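# Place tan bar as lower-right stroke of digit 6

## Task

Put one tan bar down flat with its long axis running lengthwise, so its far end rests against the near side of the yellow middle bar at that bar's right end, with the right edges of both bars lined up (the bottom-right stroke of a 6). Nothing else may be disturbed, and at the end the robot must not be in contact with any bar.

## Robot and tools

Robot: two arms, left_arm and right_arm, each with a parallel two-finger gripper and a wrist camera. Scene frame: origin at table-top height, midway between the nominal bases; +x points out over the table, +y toward left_arm, +z up. Calibrated bases: left_arm at (-0.009, +0.292, 0) m, right_arm at (-0.006, -0.237, 0) m, both nearly unrotated. A camera stand sits behind the arms. Arm names are not image sides.

Gripper frame: fingers extend along its +z and separate along its y. end_effector_position is the spot between the pads, about 1 cm short of the fingertips. Reported positions and orientations can be a few cm off, more at long reach.

The 14-number row, used by execute_actions and move: each value in [-1, 1]. First 7 are left_arm: dx, dy, dz, rx, ry, rz, opening; next 7 are right_arm in the same order. Always send all 14. dx..rz are an offset, not a pose: measured from that arm's Hand target as it was when the call began, expressed in that Hand target's own axes. Scale: 1.0 = 0.6 m for dx, dy, dz and 180 degrees for the rotation; rx, ry, rz form a single rotation vector. Every row in one call is measured from the same starting Hand target, not from the prior row, but a new call starts from the new Hand target, so repeating an offset moves further. Opening is absolute: +1 fully open (0.094 m), -1 shut. All zeros for an arm's six pose numbers re-requests its current Hand target; always include the opening you want kept.

execute_actions(actions, cameras): actions is a list holding one item or nothing. Empty list: return state (with pictures). {"rows": [...], "steps": n}: up to 15 rows, n up to 15 control steps of 1/30 s (default 15, minimum 10); one row per step, last row held if rows run out. {"steps": n} alone: wait up to 300 steps counted since the previous result. The result is taken 10 steps before the action ends; those remaining steps run afterwards. Pictures only come with an empty list or when cameras names them. A rejected call sends nothing.

move(target, speed, blend, blocking, cameras): target is one 14-number row or a list of up to 15 rows, all offsets from the same starting Hand targets. The gripper travels straight toward each target, turning the short way. speed: m/s per arm path, 0.002 to 2.9 (default 0.25); rotation capped at twice that in rad/s; one value or one per target. blend: corner rounding in m for listed targets (default 0). Whole move lasts at least 0.5 s and is cut off at 10 s. blocking=false returns about 0.5 s after start. The result adds a move: line giving the ending (done, off_target, moving, held, fault) and any limits (paced = pose clipped; held = steps withheld). done means within 10 mm and 2 degrees; neither done nor off_target tells you about contact. Opening changes on the first target apply at once; on later targets they apply after arrival.



Result lines: per arm end_effector_position (m) and end_effector_quat_wxyz in the scene frame; Hand target (where the next offsets start); Joint positions (last = measured opening in m); Joint velocities ("within noise" means at rest); Joint torques (include gravity, offset and noisy; joints 1-3 wrap at ±28 N m); grip_measured on the opening scale (reads slightly wide when empty, a bit narrow on a squeezed part); grip_effort_nm (motor effort, negative closing, not pad force); Scene clock; possibly MOTOR HOT or fault lines.

Behaviour notes: each step the commanded orientation is limited to 40 degrees from the measured one. Friction and load can leave the gripper a few cm off target; if it rests short, send the gap as a new offset. Motion paths ignore obstacles and the other arm; faster moves lag, overshoot and hit harder. Avoid paths near an arm's own base (can flip its shoulder); route around. To release, command an opening clearly above grip_measured. Time keeps running while you think once the first robot call is made.

Avoid: collisions or squeezes between the two arms (can fail the scene), dropping or releasing a moving bar, knocking anything off the table, hard pushes into the table or fixtures, pressing a wrist camera cable on anything (counts as touching). Long holds, outstretched poses or pushing into unreachable targets heat motors: MOTOR HOT at 75 °C, at 90 °C the arm folds and goes idle, at 100 °C it goes limp.

Each tool is called after ">>>" by a JSON object that holds its "fn" and its "kwargs", one argument or row to a line.

## Session

>>> {"fn": "execute_actions", "kwargs": {
  "actions": [],
  "cameras": ["all"]
}}

Scene clock: 0.00 s of 4000.00 s.
left_arm: end_effector_position=(+0.3982, +0.2966, +0.1026) grip_measured=+1.000 grip_effort_nm=n/a end_effector_quat_wxyz=(+0.599, +0.008, +0.799, +0.062) | right_arm: end_effector_position=(+0.4002, -0.2663, +0.1319) grip_measured=+1.000 grip_effort_nm=n/a end_effector_quat_wxyz=(+0.638, +0.075, +0.766, -0.005)
Joint positions: left_arm=[-0.077 1.601 0.373 0.946 -0.143 0.072 0.094] | right_arm=[-0.04 1.543 0.36 0.996 0.052 0.1 0.094]
Joint velocities: within noise
Joint torques (N m): no reading
Heat: left arm: 37 °C; right arm: 35 °C.
Hand target: left_arm +0.3992, +0.2965, +0.1047; +0.600, +0.008, +0.798, +0.062 | right_arm +0.4015, -0.2664, +0.1363; +0.642, +0.074, +0.763, -0.005

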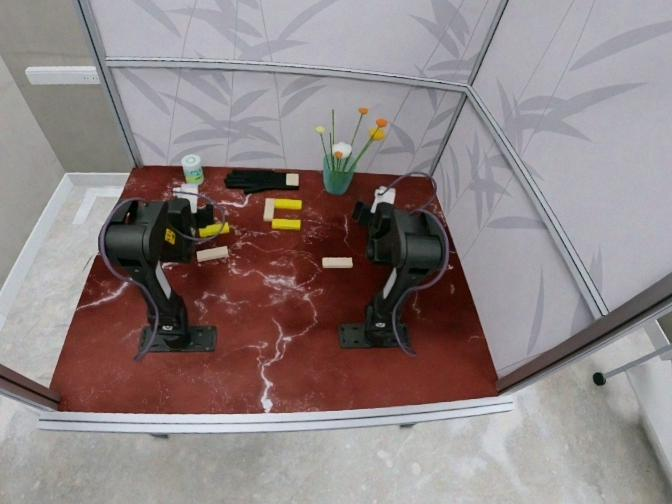

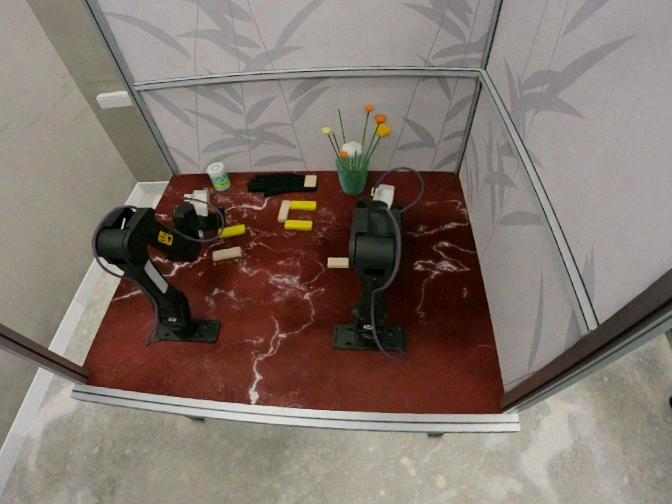

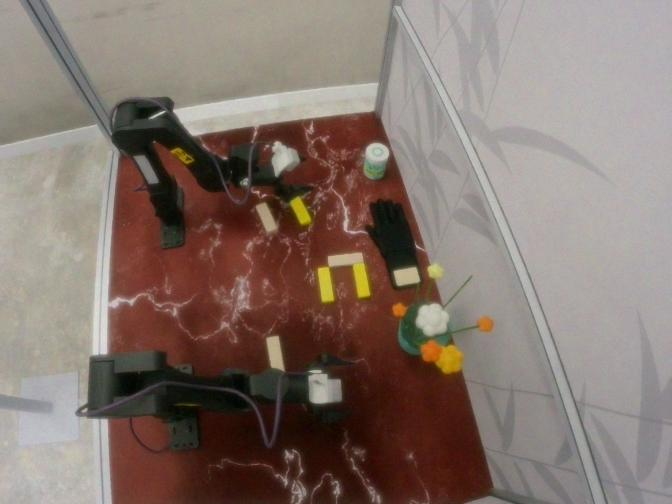

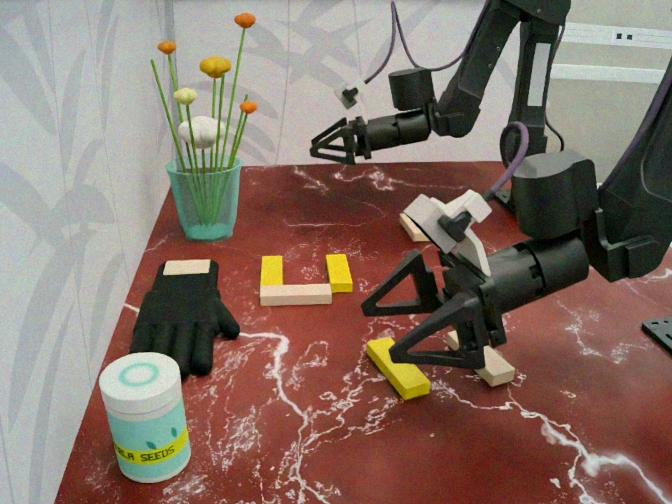

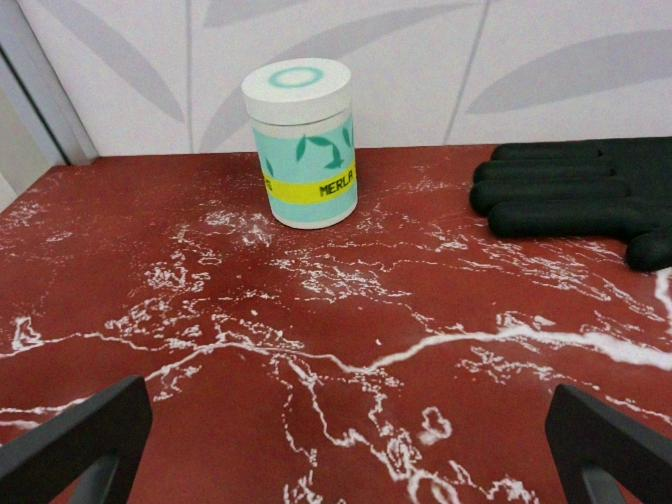

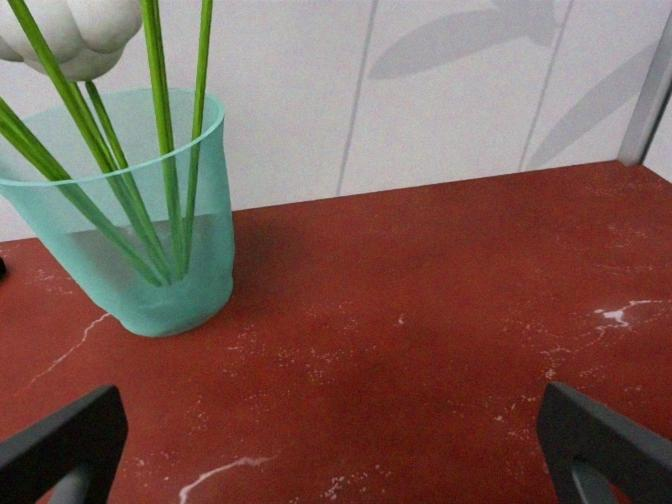

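>>> {"fn": "zoom_image", "kwargs": {
  "camera": "cam_head_right",
  "region": [200, 160, 400, 310]
}}

>>> {"fn": "zoom_image", "kwargs": {
  "camera": "cam_head_left",
  "region": [180, 160, 380, 310]
}}

>>> {"fn": "zoom_image", "kwargs": {
  "camera": "cam_high",
  "region": [220, 180, 440, 400]
}}

>>> {"fn": "zoom_image", "kwargs": {
  "camera": "cam_low",
  "region": [240, 180, 480, 340]
}}

Scaled by 2.520.

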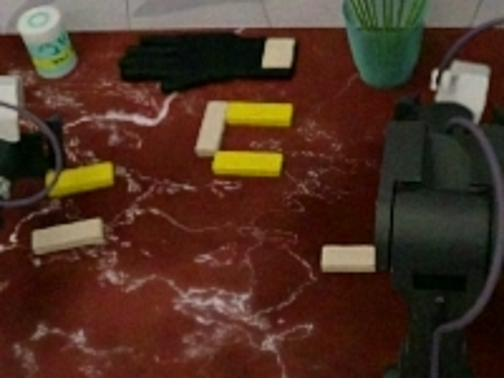

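Scaled by 2.520.

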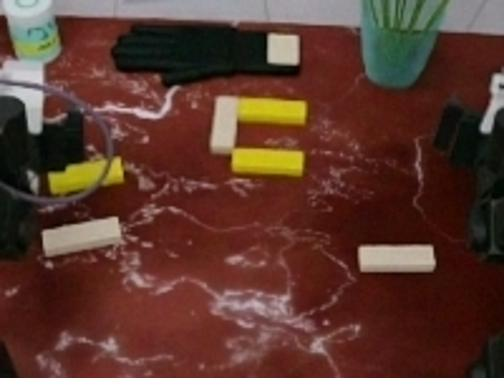

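Scaled by 2.291.

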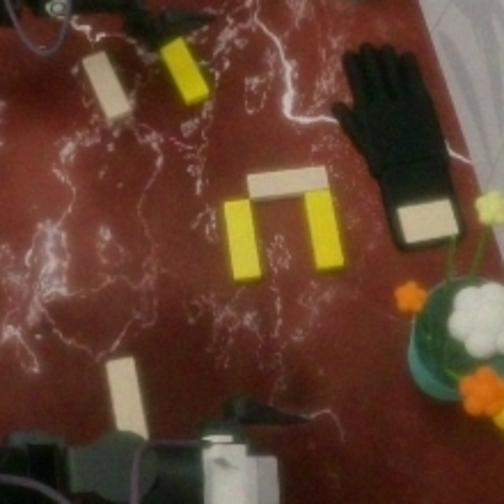

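Scaled by 2.100.

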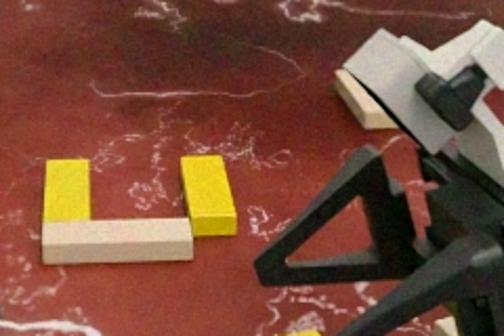

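>>> {"fn": "move", "kwargs": {
  "target": [0,0,0,0,0,0,1,-0.0828,0.1798,-0.2425,-0.0035,0.445,-0.0513,1]
}}

Scene clock: 6.00 s of 4000.00 s.
left_arm: end_effector_position=(+0.3982, +0.2966, +0.1026) grip_measured=+1.000 grip_effort_nm=0.017 end_effector_quat_wxyz=(+0.599, +0.008, +0.799, +0.062) | right_arm: end_effector_position=(+0.2843, -0.1514, +0.2141) grip_measured=+1.000 grip_effort_nm=0.022 end_effector_quat_wxyz=(+0.056, -0.003, +0.998, +0.013)
Joint positions: left_arm=[-0.077 1.601 0.373 0.946 -0.143 0.072 0.094] | right_arm=[0.299 1.627 1.713 -1.541 0.007 0.281 0.094]
Joint velocities: within noise
Joint torques (N m): left_arm=[-0.05 -6 5.38 1.78 0.01 0.02] | right_arm=[0.29 -8.2 7.24 0.38 0 0.12]
Heat: left arm: 38 °C; right arm: 36 °C.
Hand target: left_arm +0.3992, +0.2965, +0.1047; +0.600, +0.008, +0.798, +0.062 | right_arm +0.2800, -0.1501, +0.2201; -0.001, +0.000, +1.000, +0.001
Off the commanded pose: left_arm 0.002 m, 0 deg | right_arm 0.007 m, 7 deg.
joint sent to its limit (right arm) — joint 4 (wrist pitch), lower limit.
Kept back: nothing.
move: off_target (right_arm)
camera_calibration:
cam_right_wrist: T_world_to_cam=[[0.0192211, -0.999758, -0.0106928, -0.15626], [-0.946754, -0.0216377, 0.32123, 0.237666], [-0.321384, 0.00394904, -0.946941, 0.386975], [0, 0, 0, 1]] pos_world=[0.352382, -0.152608, 0.288426]

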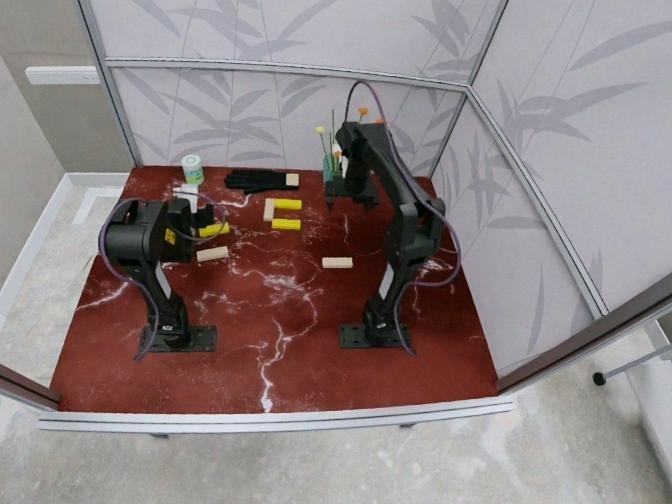

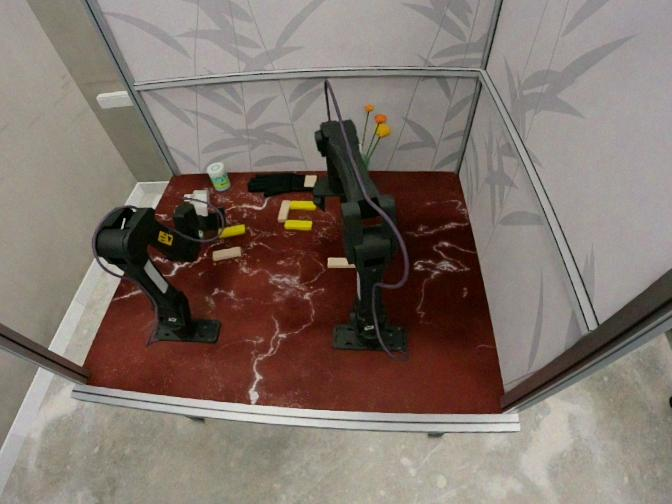

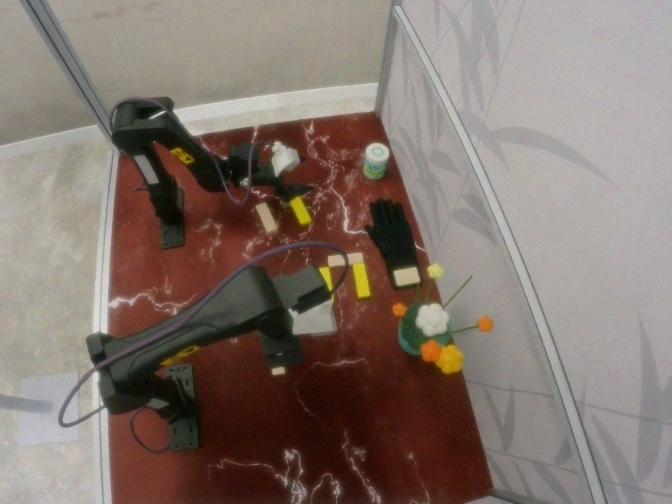

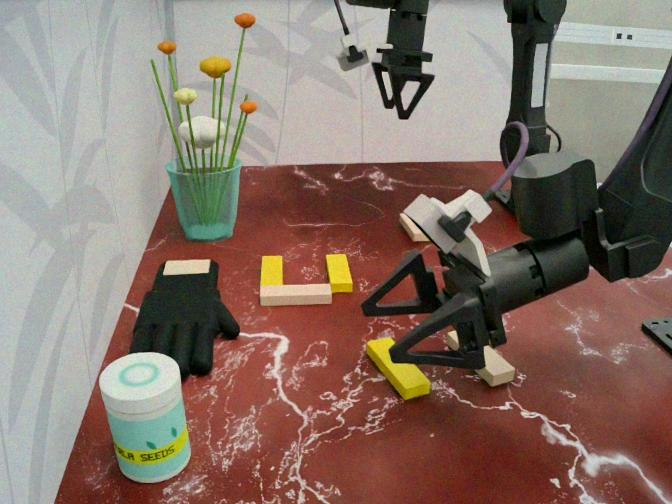

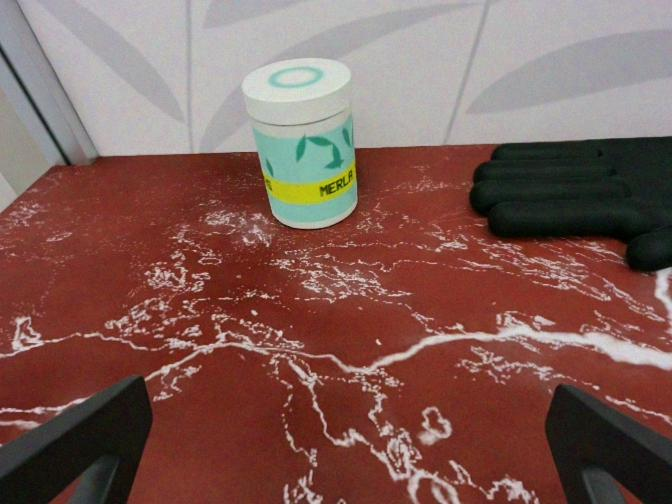

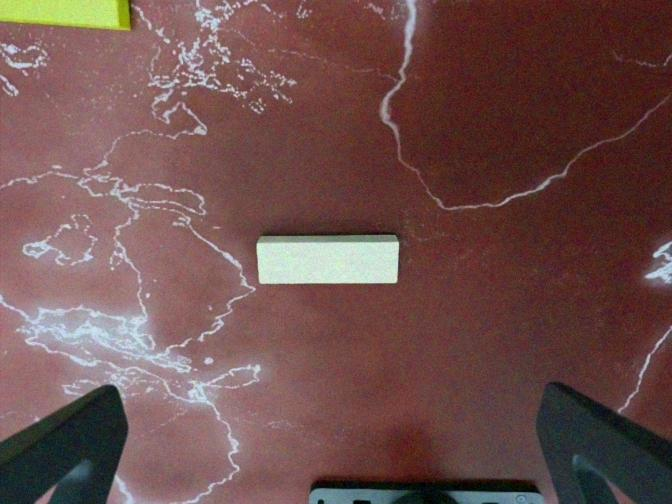

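>>> {"fn": "move", "kwargs": {
  "target": [0,0,0,0,0,0,1,0.0583,0.0035,0.1667,0,0,-0.5,1],
  "cameras": ["cam_right_wrist","cam_high"]
}}

Scene clock: 11.33 s of 4000.00 s.
left_arm: end_effector_position=(+0.3982, +0.2966, +0.1026) grip_measured=+1.000 grip_effort_nm=0.017 end_effector_quat_wxyz=(+0.599, +0.008, +0.799, +0.062) | right_arm: end_effector_position=(+0.2430, -0.1494, +0.1132) grip_measured=+1.000 grip_effort_nm=0.007 end_effector_quat_wxyz=(+0.021, +0.701, -0.712, -0.011)
Joint positions: left_arm=[-0.077 1.601 0.373 0.946 -0.143 0.072 0.094] | right_arm=[0.345 1.588 1.272 -1.302 -0.002 -1.222 0.094]
Joint velocities: within noise
Joint torques (N m): left_arm=[0.03 -5.98 5.41 1.81 0 0.02] | right_arm=[0.13 -10.36 5.45 0.39 0.04 -0.1]
Heat: left arm: 38 °C; right arm: 37 °C.
Hand target: left_arm +0.3992, +0.2965, +0.1047; +0.600, +0.008, +0.798, +0.062 | right_arm +0.2449, -0.1479, +0.1201; +0.000, +0.707, -0.707, -0.001
Off the commanded pose: left_arm 0.002 m, 0 deg | right_arm 0.007 m, 3 deg.
Kept back: nothing.
move: off_target (right_arm)
camera_calibration:
cam_right_wrist: T_world_to_cam=[[0.999489, -0.00275235, -0.0318481, -0.241331], [0.0115046, -0.898558, 0.438704, -0.14622], [-0.0298249, -0.438846, -0.898067, 0.135667], [0, 0, 0, 1]] pos_world=[0.246936, -0.0725147, 0.178299]
Images, in order (width x height): cam_high 672x504, cam_right_wrist 672x504.

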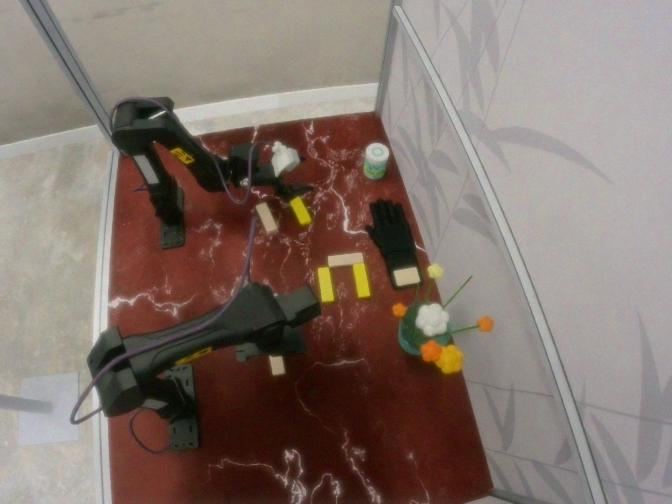

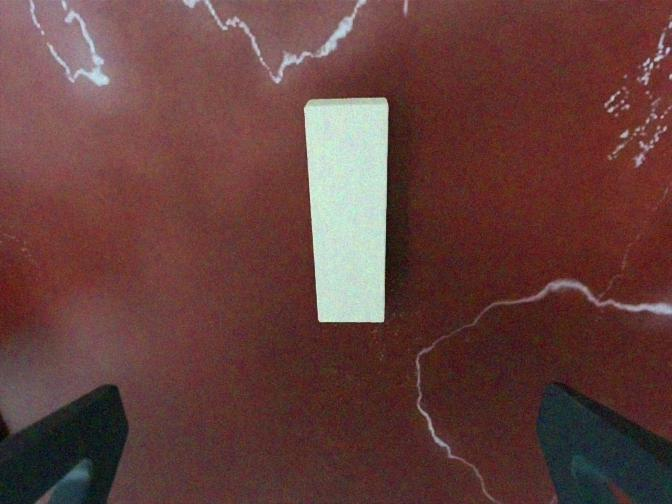

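>>> {"fn": "move", "kwargs": {
  "target": [0,0,0,0,0,0,1,-0.0158,-0.0083,0.14,0,0,0,1],
  "cameras": ["cam_right_wrist","cam_low","cam_head_left"]
}}

Scene clock: 13.30 s of 4000.00 s.
left_arm: end_effector_position=(+0.3982, +0.2966, +0.1026) grip_measured=+1.000 grip_effort_nm=0.012 end_effector_quat_wxyz=(+0.599, +0.008, +0.799, +0.062) | right_arm: end_effector_position=(+0.2481, -0.1403, +0.0405) grip_measured=+1.000 grip_effort_nm=0.007 end_effector_quat_wxyz=(+0.000, +0.708, -0.706, -0.001)
Joint positions: left_arm=[-0.077 1.601 0.373 0.946 -0.143 0.072 0.094] | right_arm=[0.371 1.636 1.027 -0.963 -0.002 -1.215 0.094]
Joint velocities: within noise
Joint torques (N m): left_arm=[-0.06 -5.97 5.33 1.78 -0.01 0.01] | right_arm=[0.49 -6.11 5.52 0.47 0.07 0.07]
Heat: left arm: 38 °C; right arm: 37 °C.
Hand target: left_arm +0.3992, +0.2965, +0.1047; +0.600, +0.008, +0.798, +0.062 | right_arm +0.2498, -0.1383, +0.0361; +0.000, +0.707, -0.707, -0.001
Off the commanded pose: left_arm 0.002 m, 0 deg | right_arm 0.005 m, 0 deg.
Kept back: nothing.
move: done
camera_calibration:
cam_right_wrist: T_world_to_cam=[[0.99981, 0.0161077, 0.0109949, -0.247932], [0.00990074, -0.904937, 0.425431, -0.106112], [0.0168024, -0.425241, -0.904924, 0.0650849], [0, 0, 0, 1]] pos_world=[0.247841, -0.0643546, 0.106766]
Images, in order (width x height): cam_head_left 672x504, cam_low 672x504, cam_right_wrist 672x504.

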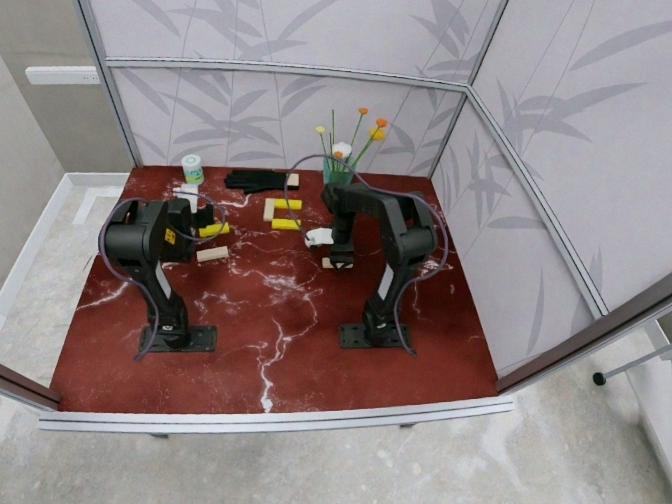

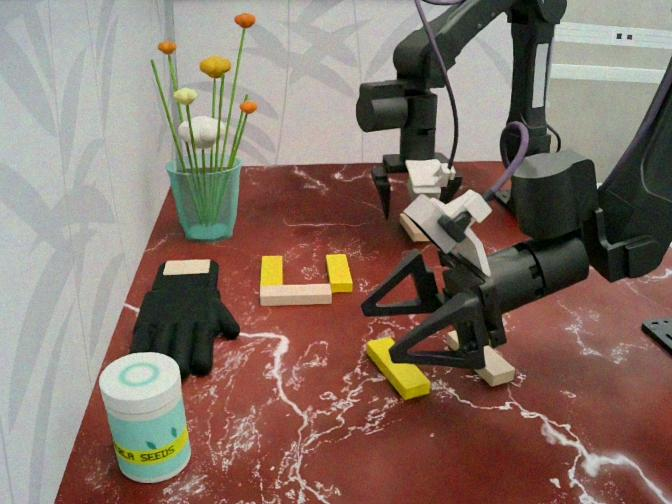

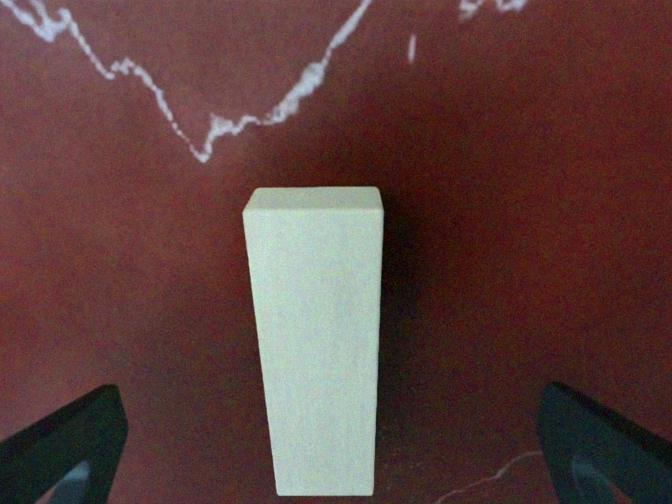

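>>> {"fn": "move", "kwargs": {
  "target": [0,0,0,0,0,0,1,0.0067,0.0033,0.04,0,0,0,1],
  "speed": 0.1,
  "cameras": ["cam_right_wrist","cam_low"]
}}

Scene clock: 14.93 s of 4000.00 s.
left_arm: end_effector_position=(+0.3982, +0.2966, +0.1026) grip_measured=+1.000 grip_effort_nm=0.017 end_effector_quat_wxyz=(+0.599, +0.008, +0.799, +0.062) | right_arm: end_effector_position=(+0.2461, -0.1411, +0.0173) grip_measured=+1.000 grip_effort_nm=0.007 end_effector_quat_wxyz=(-0.001, +0.708, -0.706, +0.000)
Joint positions: left_arm=[-0.077 1.601 0.373 0.946 -0.143 0.072 0.094] | right_arm=[0.371 1.663 0.956 -0.862 -0.001 -1.215 0.094]
Joint velocities: within noise
Joint torques (N m): left_arm=[0.02 -5.94 5.39 1.8 -0.02 -0.01] | right_arm=[-0.7 -6.08 5.18 0.51 0.05 -0.04]
Heat: left arm: 38 °C; right arm: 37 °C.
Hand target: left_arm +0.3992, +0.2965, +0.1047; +0.600, +0.008, +0.798, +0.062 | right_arm +0.2479, -0.1423, +0.0121; +0.000, +0.707, -0.707, -0.001
Off the commanded pose: left_arm 0.002 m, 0 deg | right_arm 0.006 m, 0 deg.
Kept back: nothing.
move: done
camera_calibration:
cam_right_wrist: T_world_to_cam=[[0.999772, 0.0161074, 0.0140034, -0.245595], [0.00863543, -0.905267, 0.424756, -0.096692], [0.0195186, -0.424538, -0.9052, 0.0431508], [0, 0, 0, 1]] pos_world=[0.245532, -0.065257, 0.0835698]
Images, in order (width x height): cam_low 672x504, cam_right_wrist 672x504.

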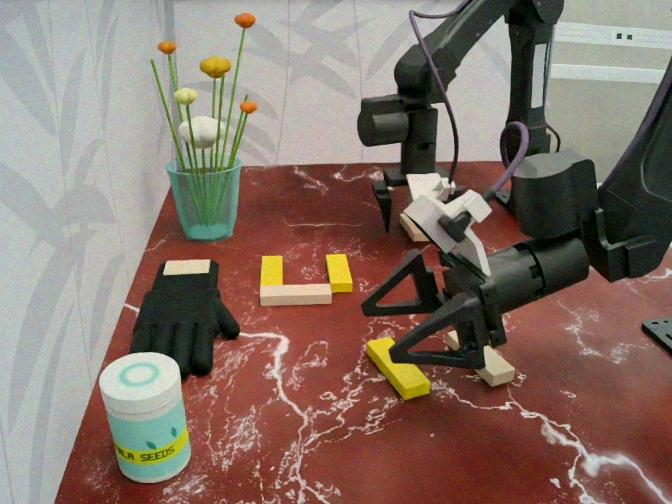

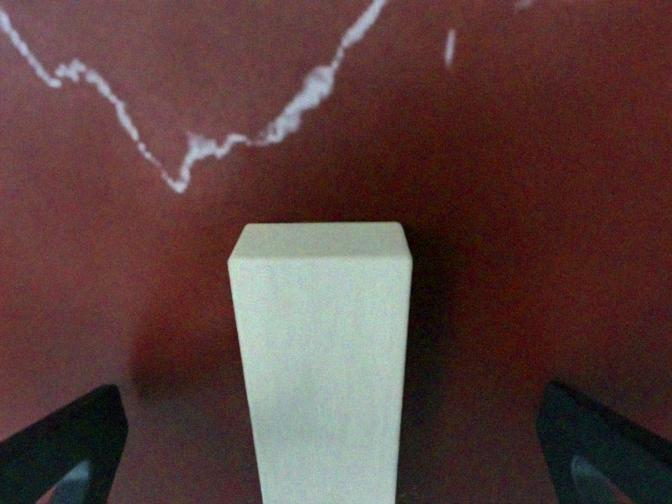

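>>> {"fn": "move", "kwargs": {
  "target": [0,0,0,0,0,0,1,0,0,0.007,0,0,0,-0.2],
  "speed": 0.1,
  "cameras": ["cam_right_wrist"]
}}

>>> {"fn": "move", "kwargs": {
  "target": [0,0,0,0,0,0,1,0,0,0,0,0,0,-0.34],
  "cameras": []
}}

>>> {"fn": "move", "kwargs": {
  "target": [0,0,0,0,0,0,1,0,0,0,0,0,0,-0.46],
  "cameras": ["cam_right_wrist"]
}}

Scene clock: 16.10 s of 4000.00 s.
left_arm: end_effector_position=(+0.3982, +0.2966, +0.1026) grip_measured=+1.000 grip_effort_nm=0.017 end_effector_quat_wxyz=(+0.599, +0.008, +0.799, +0.062) | right_arm: end_effector_position=(+0.2466, -0.1409, +0.0140) grip_measured=-0.198 grip_effort_nm=-0.056 end_effector_quat_wxyz=(-0.002, +0.708, -0.706, +0.000)
Joint positions: left_arm=[-0.077 1.601 0.373 0.946 -0.143 0.072 0.094] | right_arm=[0.371 1.669 0.948 -0.845 -0.001 -1.215 0.038]
Joint velocities: within noise
Joint torques (N m): left_arm=[-0.05 -5.97 5.42 1.78 -0.02 0.02] | right_arm=[-0.68 -6.08 5.05 0.53 0.05 -0.04]
Heat: left arm: 38 °C; right arm: 37 °C.
Hand target: left_arm +0.3992, +0.2965, +0.1047; +0.600, +0.008, +0.798, +0.062 | right_arm +0.2478, -0.1423, +0.0079; +0.000, +0.707, -0.707, -0.001
Off the commanded pose: left_arm 0.002 m, 0 deg | right_arm 0.006 m, 0 deg.
Kept back: nothing.
move: done
camera_calibration:
cam_right_wrist: T_world_to_cam=[[0.999735, 0.0160622, 0.0164764, -0.24614], [0.0075636, -0.905653, 0.423951, -0.0948985], [0.0217315, -0.423714, -0.905535, 0.0399605], [0, 0, 0, 1]] pos_world=[0.245925, -0.0650598, 0.0804735]
Images, in order (width x height): cam_right_wrist 672x504.

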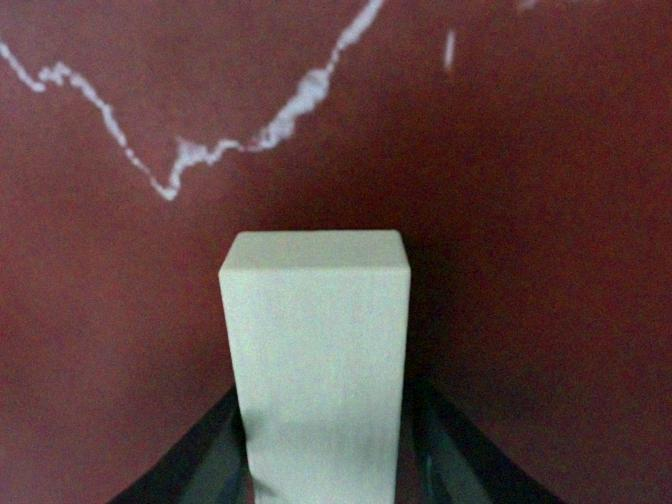

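Scene clock: 16.80 s of 4000.00 s.
left_arm: end_effector_position=(+0.3982, +0.2966, +0.1026) grip_measured=+1.000 grip_effort_nm=0.017 end_effector_quat_wxyz=(+0.599, +0.008, +0.799, +0.062) | right_arm: end_effector_position=(+0.2472, -0.1408, +0.0140) grip_measured=-0.338 grip_effort_nm=-0.066 end_effector_quat_wxyz=(-0.003, +0.708, -0.706, +0.001)
Joint positions: left_arm=[-0.077 1.601 0.373 0.946 -0.143 0.072 0.094] | right_arm=[0.371 1.669 0.948 -0.843 -0.001 -1.215 0.031]
Joint velocities: within noise
Joint torques (N m): left_arm=[-0.08 -5.98 5.33 1.79 -0.05 0.01] | right_arm=[-0.66 -5.93 5.03 0.53 0.05 -0.09]
Heat: left arm: 38 °C; right arm: 37 °C.
Hand target: left_arm +0.3992, +0.2965, +0.1047; +0.600, +0.008, +0.798, +0.062 | right_arm +0.2478, -0.1423, +0.0079; +0.000, +0.707, -0.707, -0.001
Off the commanded pose: left_arm 0.002 m, 0 deg | right_arm 0.006 m, 0 deg.
Kept back: nothing.
move: done
No camera images: "cameras" was empty.

Scene clock: 17.50 s of 4000.00 s.
left_arm: end_effector_position=(+0.3982, +0.2966, +0.1026) grip_measured=+1.000 grip_effort_nm=0.012 end_effector_quat_wxyz=(+0.599, +0.008, +0.799, +0.062) | right_arm: end_effector_position=(+0.2473, -0.1408, +0.0140) grip_measured=-0.383 grip_effort_nm=-1.023 end_effector_quat_wxyz=(-0.003, +0.708, -0.706, +0.001)
Joint positions: left_arm=[-0.077 1.601 0.373 0.946 -0.143 0.072 0.094] | right_arm=[0.371 1.669 0.948 -0.843 -0.001 -1.215 0.029]
Joint velocities: within noise
Joint torques (N m): left_arm=[-0.06 -5.96 5.35 1.79 -0.02 0] | right_arm=[-0.66 -6.05 5.05 0.53 0.05 -0.03]
Heat: left arm: 38 °C; right arm: 37 °C.
Hand target: left_arm +0.3992, +0.2965, +0.1047; +0.600, +0.008, +0.798, +0.062 | right_arm +0.2478, -0.1423, +0.0079; +0.000, +0.707, -0.707, -0.001
Off the commanded pose: left_arm 0.002 m, 0 deg | right_arm 0.006 m, 0 deg.
Kept back: nothing.
move: done
camera_calibration:
cam_right_wrist: T_world_to_cam=[[0.999688, 0.0160151, 0.0191682, -0.246842], [0.00639279, -0.90589, 0.423465, -0.094502], [0.0241461, -0.42321, -0.90571, 0.0394455], [0, 0, 0, 1]] pos_world=[0.246417, -0.0649615, 0.080476]
Images, in order (width x height): cam_right_wrist 672x504.

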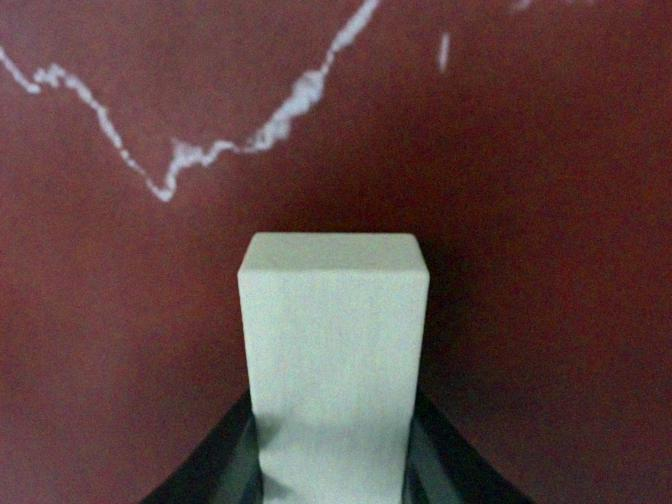

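>>> {"fn": "move", "kwargs": {
  "target": [
    [0,0,0,0,0,0,1,0,0,-0.08,0,0,0,-0.46],
    [0,0,0,0,0,0,1,-0.1933,-0.0867,-0.187,0,0,0.5,-0.46]
  ],
  "blend": [0.02,0],
  "cameras": ["cam_right_wrist","cam_high","cam_low"]
}}

Scene clock: 23.83 s of 4000.00 s.
left_arm: end_effector_position=(+0.3982, +0.2966, +0.1026) grip_measured=+1.000 grip_effort_nm=0.017 end_effector_quat_wxyz=(+0.599, +0.008, +0.799, +0.062) | right_arm: end_effector_position=(+0.3002, -0.0285, +0.1219) grip_measured=-0.383 grip_effort_nm=-1.009 end_effector_quat_wxyz=(+0.008, -0.004, +1.000, +0.006)
Joint positions: left_arm=[-0.077 1.601 0.373 0.946 -0.143 0.072 0.094] | right_arm=[0.606 1.934 1.721 -1.339 -0.001 0.588 0.029]
Joint velocities: within noise
Joint torques (N m): left_arm=[-0.09 -6 5.42 1.79 -0.02 -0.01] | right_arm=[0.27 -8.95 8.38 0.19 0.04 0.07]
Heat: left arm: 38 °C; right arm: 37 °C.
Hand target: left_arm +0.3992, +0.2965, +0.1047; +0.600, +0.008, +0.798, +0.062 | right_arm +0.2998, -0.0265, +0.1202; -0.001, +0.000, +1.000, +0.000
Off the commanded pose: left_arm 0.002 m, 0 deg | right_arm 0.003 m, 1 deg.
Kept back: nothing.
move: done
camera_calibration:
cam_right_wrist: T_world_to_cam=[[0.0200338, -0.999797, 0.00202987, -0.0363513], [-0.910946, -0.0174166, 0.412159, 0.263265], [-0.41204, -0.0101062, -0.91111, 0.326796], [0, 0, 0, 1]] pos_world=[0.375202, -0.0284561, 0.189314]
Images, in order (width x height): cam_high 672x504, cam_low 672x504, cam_right_wrist 672x504.

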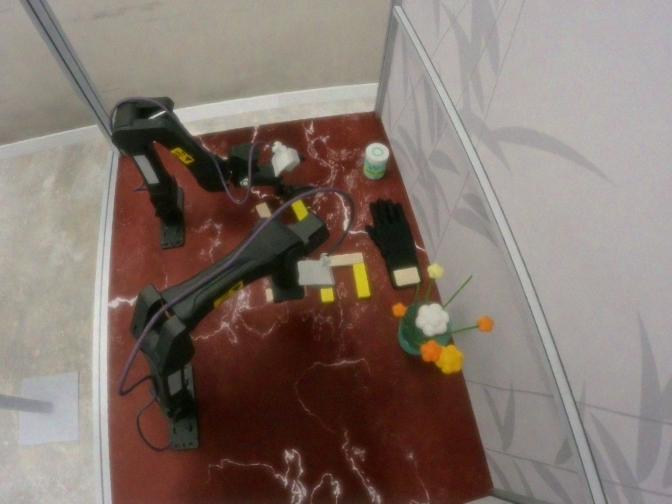

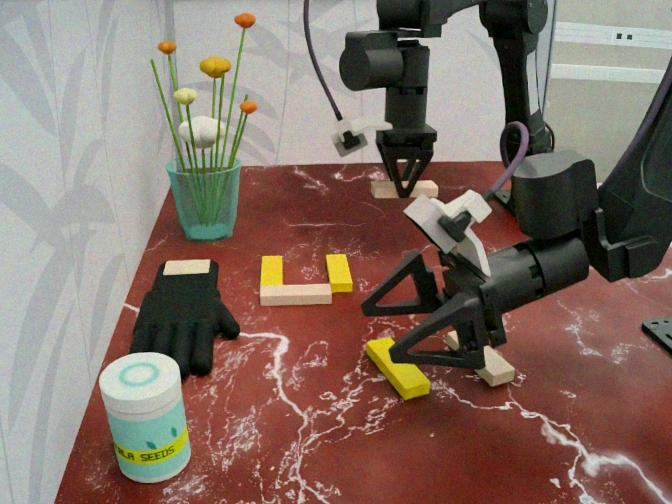

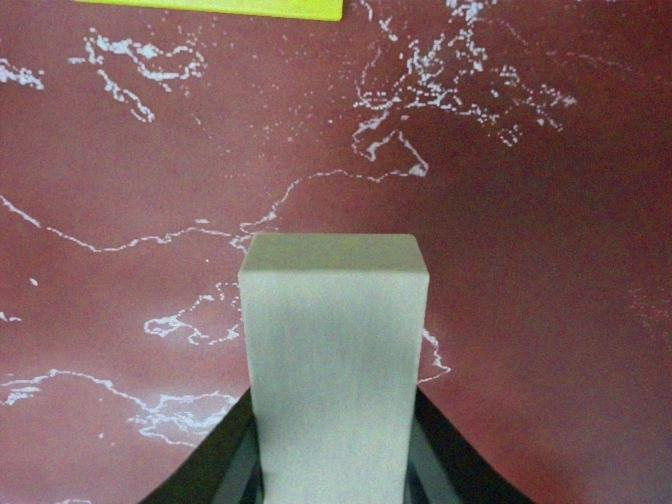

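>>> {"fn": "zoom_image", "kwargs": {
  "camera": "cam_right_wrist",
  "region": [60, 0, 360, 60]
}}

Scaled by 1.680.

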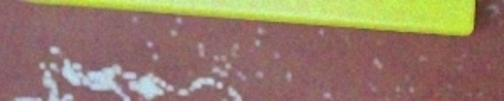

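>>> {"fn": "move", "kwargs": {
  "target": [0,0,0,0,0,0,1,-0.03,0.0242,0.117,0,0,0.0167,-0.46],
  "cameras": ["cam_right_wrist","cam_low","cam_high"]
}}

>>> {"fn": "zoom_image", "kwargs": {
  "camera": "cam_right_wrist",
  "region": [180, 0, 480, 300]
}}

Scene clock: 26.03 s of 4000.00 s.
left_arm: end_effector_position=(+0.3982, +0.2966, +0.1026) grip_measured=+1.000 grip_effort_nm=0.012 end_effector_quat_wxyz=(+0.599, +0.008, +0.799, +0.062) | right_arm: end_effector_position=(+0.3146, -0.0165, +0.0536) grip_measured=-0.383 grip_effort_nm=-1.018 end_effector_quat_wxyz=(-0.005, +0.024, +1.000, -0.003)
Joint positions: left_arm=[-0.077 1.601 0.373 0.946 -0.143 0.072 0.094] | right_arm=[0.611 2.063 1.634 -1.155 -0.001 0.647 0.029]
Joint velocities: within noise
Joint torques (N m): left_arm=[-0.09 -6.02 5.35 1.78 -0.03 0] | right_arm=[0.27 -10.93 6.41 0.48 0.02 0.16]
Heat: left arm: 38 °C; right arm: 37 °C.
Hand target: left_arm +0.3992, +0.2965, +0.1047; +0.600, +0.008, +0.798, +0.062 | right_arm +0.3178, -0.0119, +0.0500; -0.001, +0.026, +1.000, +0.000
Off the commanded pose: left_arm 0.002 m, 0 deg | right_arm 0.007 m, 1 deg.
Kept back: nothing.
move: done
camera_calibration:
cam_right_wrist: T_world_to_cam=[[-0.0341634, -0.99922, 0.0198131, -0.00846539], [-0.899146, 0.0393846, 0.435872, 0.300691], [-0.436313, -0.002924, -0.89979, 0.277758], [0, 0, 0, 1]] pos_world=[0.391265, -0.0194892, 0.119029]
Images, in order (width x height): cam_high 672x504, cam_low 672x504, cam_right_wrist 672x504.

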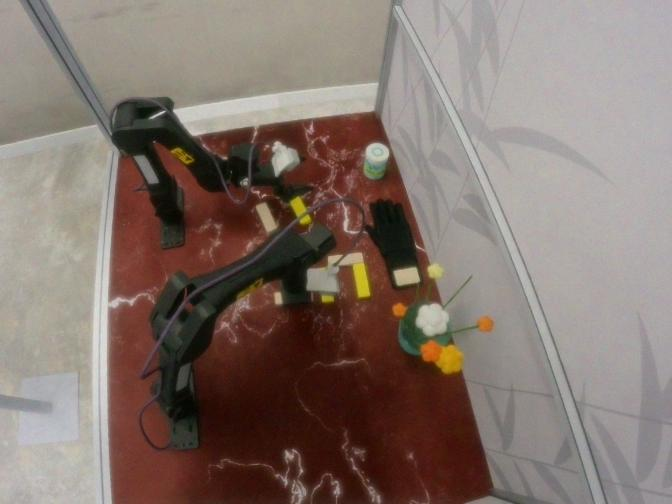

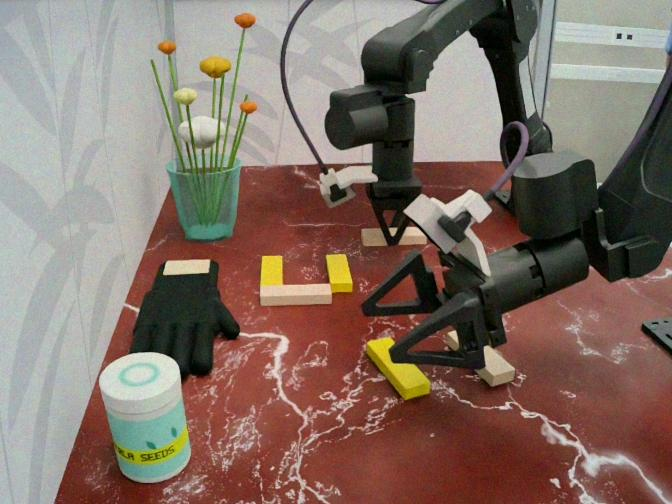

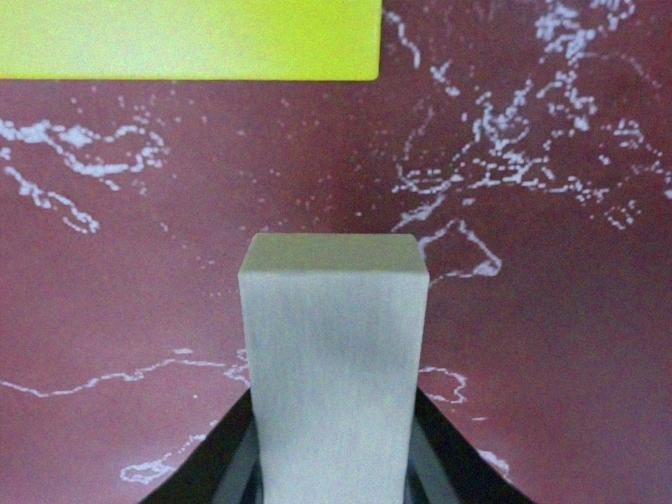

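Scaled by 1.680.

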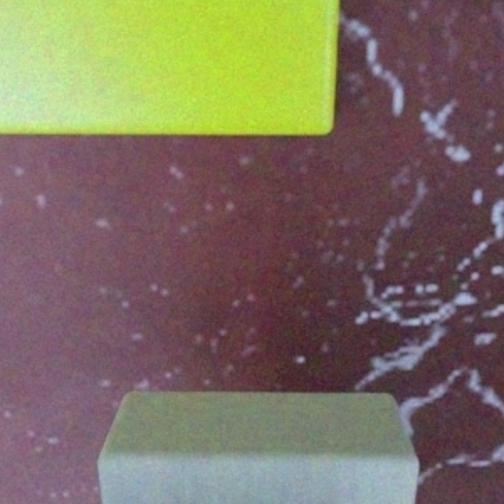

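>>> {"fn": "move", "kwargs": {
  "target": [0,0,0,0,0,0,1,-0.028,0.0082,0.0633,0,0,0,-0.46],
  "speed": 0.12,
  "cameras": ["cam_right_wrist","cam_low","cam_high"]
}}

>>> {"fn": "zoom_image", "kwargs": {
  "camera": "cam_right_wrist",
  "region": [180, 0, 480, 300]
}}

Scene clock: 27.93 s of 4000.00 s.
left_arm: end_effector_position=(+0.3982, +0.2966, +0.1026) grip_measured=+1.000 grip_effort_nm=0.012 end_effector_quat_wxyz=(+0.599, +0.008, +0.799, +0.062) | right_arm: end_effector_position=(+0.3299, -0.0084, +0.0190) grip_measured=-0.383 grip_effort_nm=-1.013 end_effector_quat_wxyz=(-0.002, +0.026, +1.000, -0.001)
Joint positions: left_arm=[-0.077 1.601 0.373 0.946 -0.143 0.072 0.094] | right_arm=[0.606 2.153 1.634 -1.056 -0.001 0.647 0.029]
Joint velocities: within noise
Joint torques (N m): left_arm=[0.01 -5.93 5.35 1.81 0.01 0] | right_arm=[-0.64 -11.03 6.23 0.46 0.05 -0.08]
Heat: left arm: 38 °C; right arm: 38 °C.
Hand target: left_arm +0.3992, +0.2965, +0.1047; +0.600, +0.008, +0.798, +0.062 | right_arm +0.3348, -0.0078, +0.0120; +0.000, +0.026, +1.000, +0.001
Off the commanded pose: left_arm 0.002 m, 0 deg | right_arm 0.009 m, 0 deg.
Kept back: nothing.
move: done
camera_calibration:
cam_right_wrist: T_world_to_cam=[[-0.0392738, -0.99911, 0.0153692, 0.00263269], [-0.901686, 0.042064, 0.430341, 0.330073], [-0.430605, 0.00304294, -0.902535, 0.25155], [0, 0, 0, 1]] pos_world=[0.406044, -0.0120193, 0.0849489]
Images, in order (width x height): cam_high 672x504, cam_low 672x504, cam_right_wrist 672x504.

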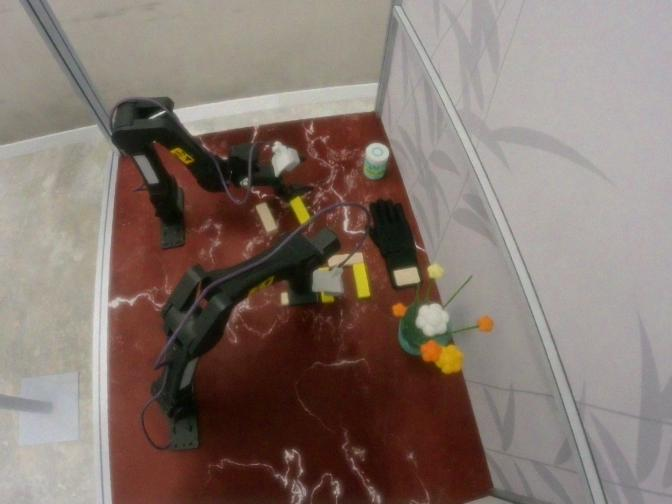

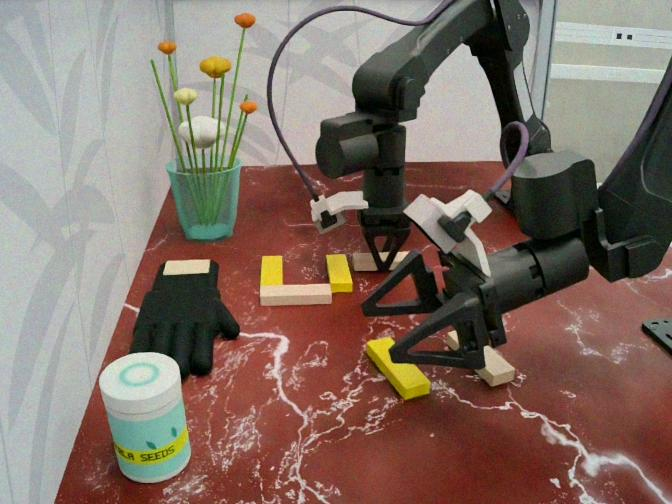

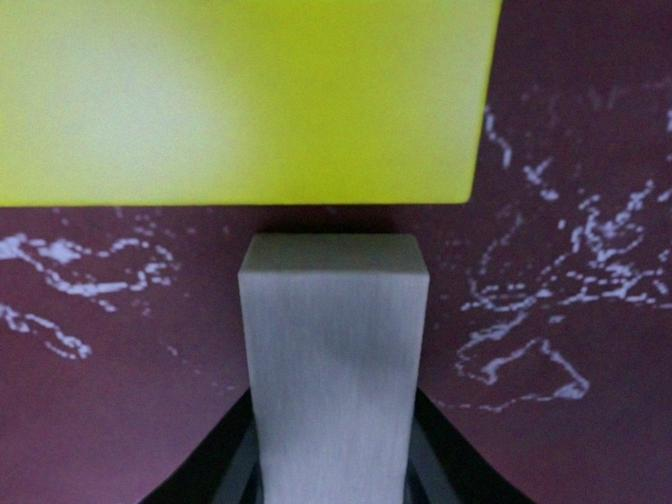

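Scaled by 1.680.

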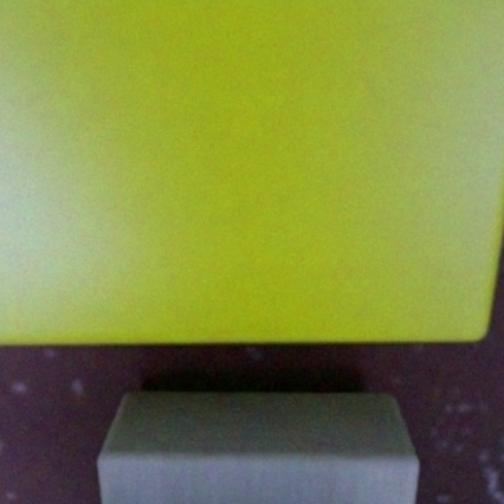

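>>> {"fn": "move", "kwargs": {
  "target": [0,0,0,0,0,0,1,-0.0065,-0.0125,0.005,0,0,-0.0033,-0.46],
  "speed": 0.12,
  "cameras": ["cam_right_wrist"]
}}

>>> {"fn": "zoom_image", "kwargs": {
  "camera": "cam_right_wrist",
  "region": [180, 50, 480, 350]
}}

Scene clock: 29.40 s of 4000.00 s.
left_arm: end_effector_position=(+0.3982, +0.2966, +0.1026) grip_measured=+1.000 grip_effort_nm=0.017 end_effector_quat_wxyz=(+0.599, +0.008, +0.799, +0.062) | right_arm: end_effector_position=(+0.3362, -0.0152, +0.0176) grip_measured=-0.383 grip_effort_nm=-1.009 end_effector_quat_wxyz=(+0.001, +0.024, +1.000, +0.001)
Joint positions: left_arm=[-0.077 1.601 0.373 0.946 -0.143 0.072 0.094] | right_arm=[0.584 2.153 1.628 -1.043 -0.001 0.621 0.029]
Joint velocities: within noise
Joint torques (N m): left_arm=[0.01 -6 5.38 1.79 -0.02 0.02] | right_arm=[-0.5 -11.15 5.67 0.5 0.05 -0.12]
Heat: left arm: 38 °C; right arm: 38 °C.
Hand target: left_arm +0.3992, +0.2965, +0.1047; +0.600, +0.008, +0.798, +0.062 | right_arm +0.3382, -0.0155, +0.0090; +0.000, +0.021, +1.000, +0.000
Off the commanded pose: left_arm 0.002 m, 0 deg | right_arm 0.009 m, 0 deg.
Kept back: nothing.
move: done
camera_calibration:
cam_right_wrist: T_world_to_cam=[[-0.0351121, -0.999325, 0.0108334, -0.00524772], [-0.904575, 0.0363877, 0.424759, 0.337727], [-0.424867, 0.00511457, -0.905241, 0.251165], [0, 0, 0, 1]] pos_world=[0.412026, -0.0188179, 0.0839689]
Images, in order (width x height): cam_right_wrist 672x504.

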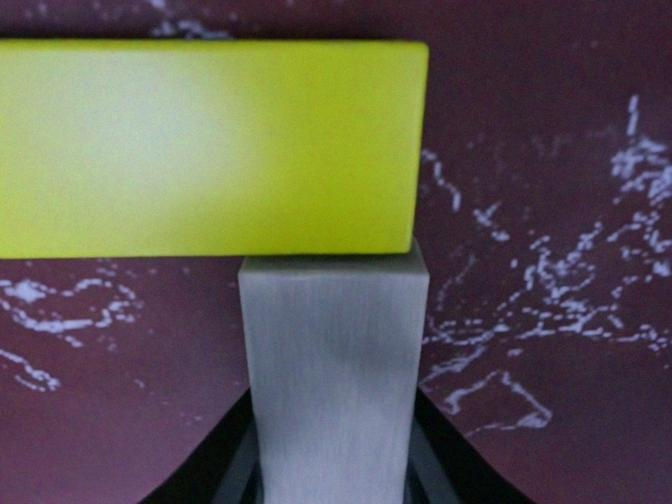

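Scaled by 1.680.

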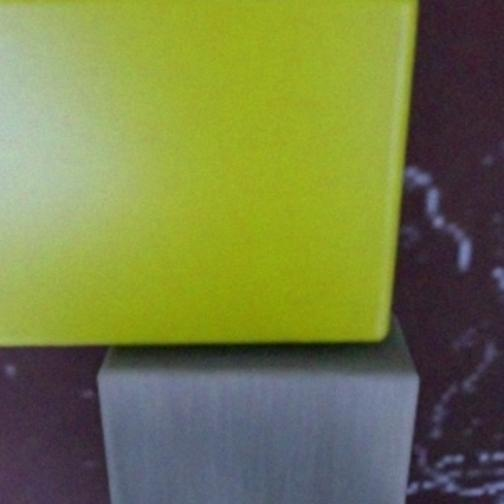

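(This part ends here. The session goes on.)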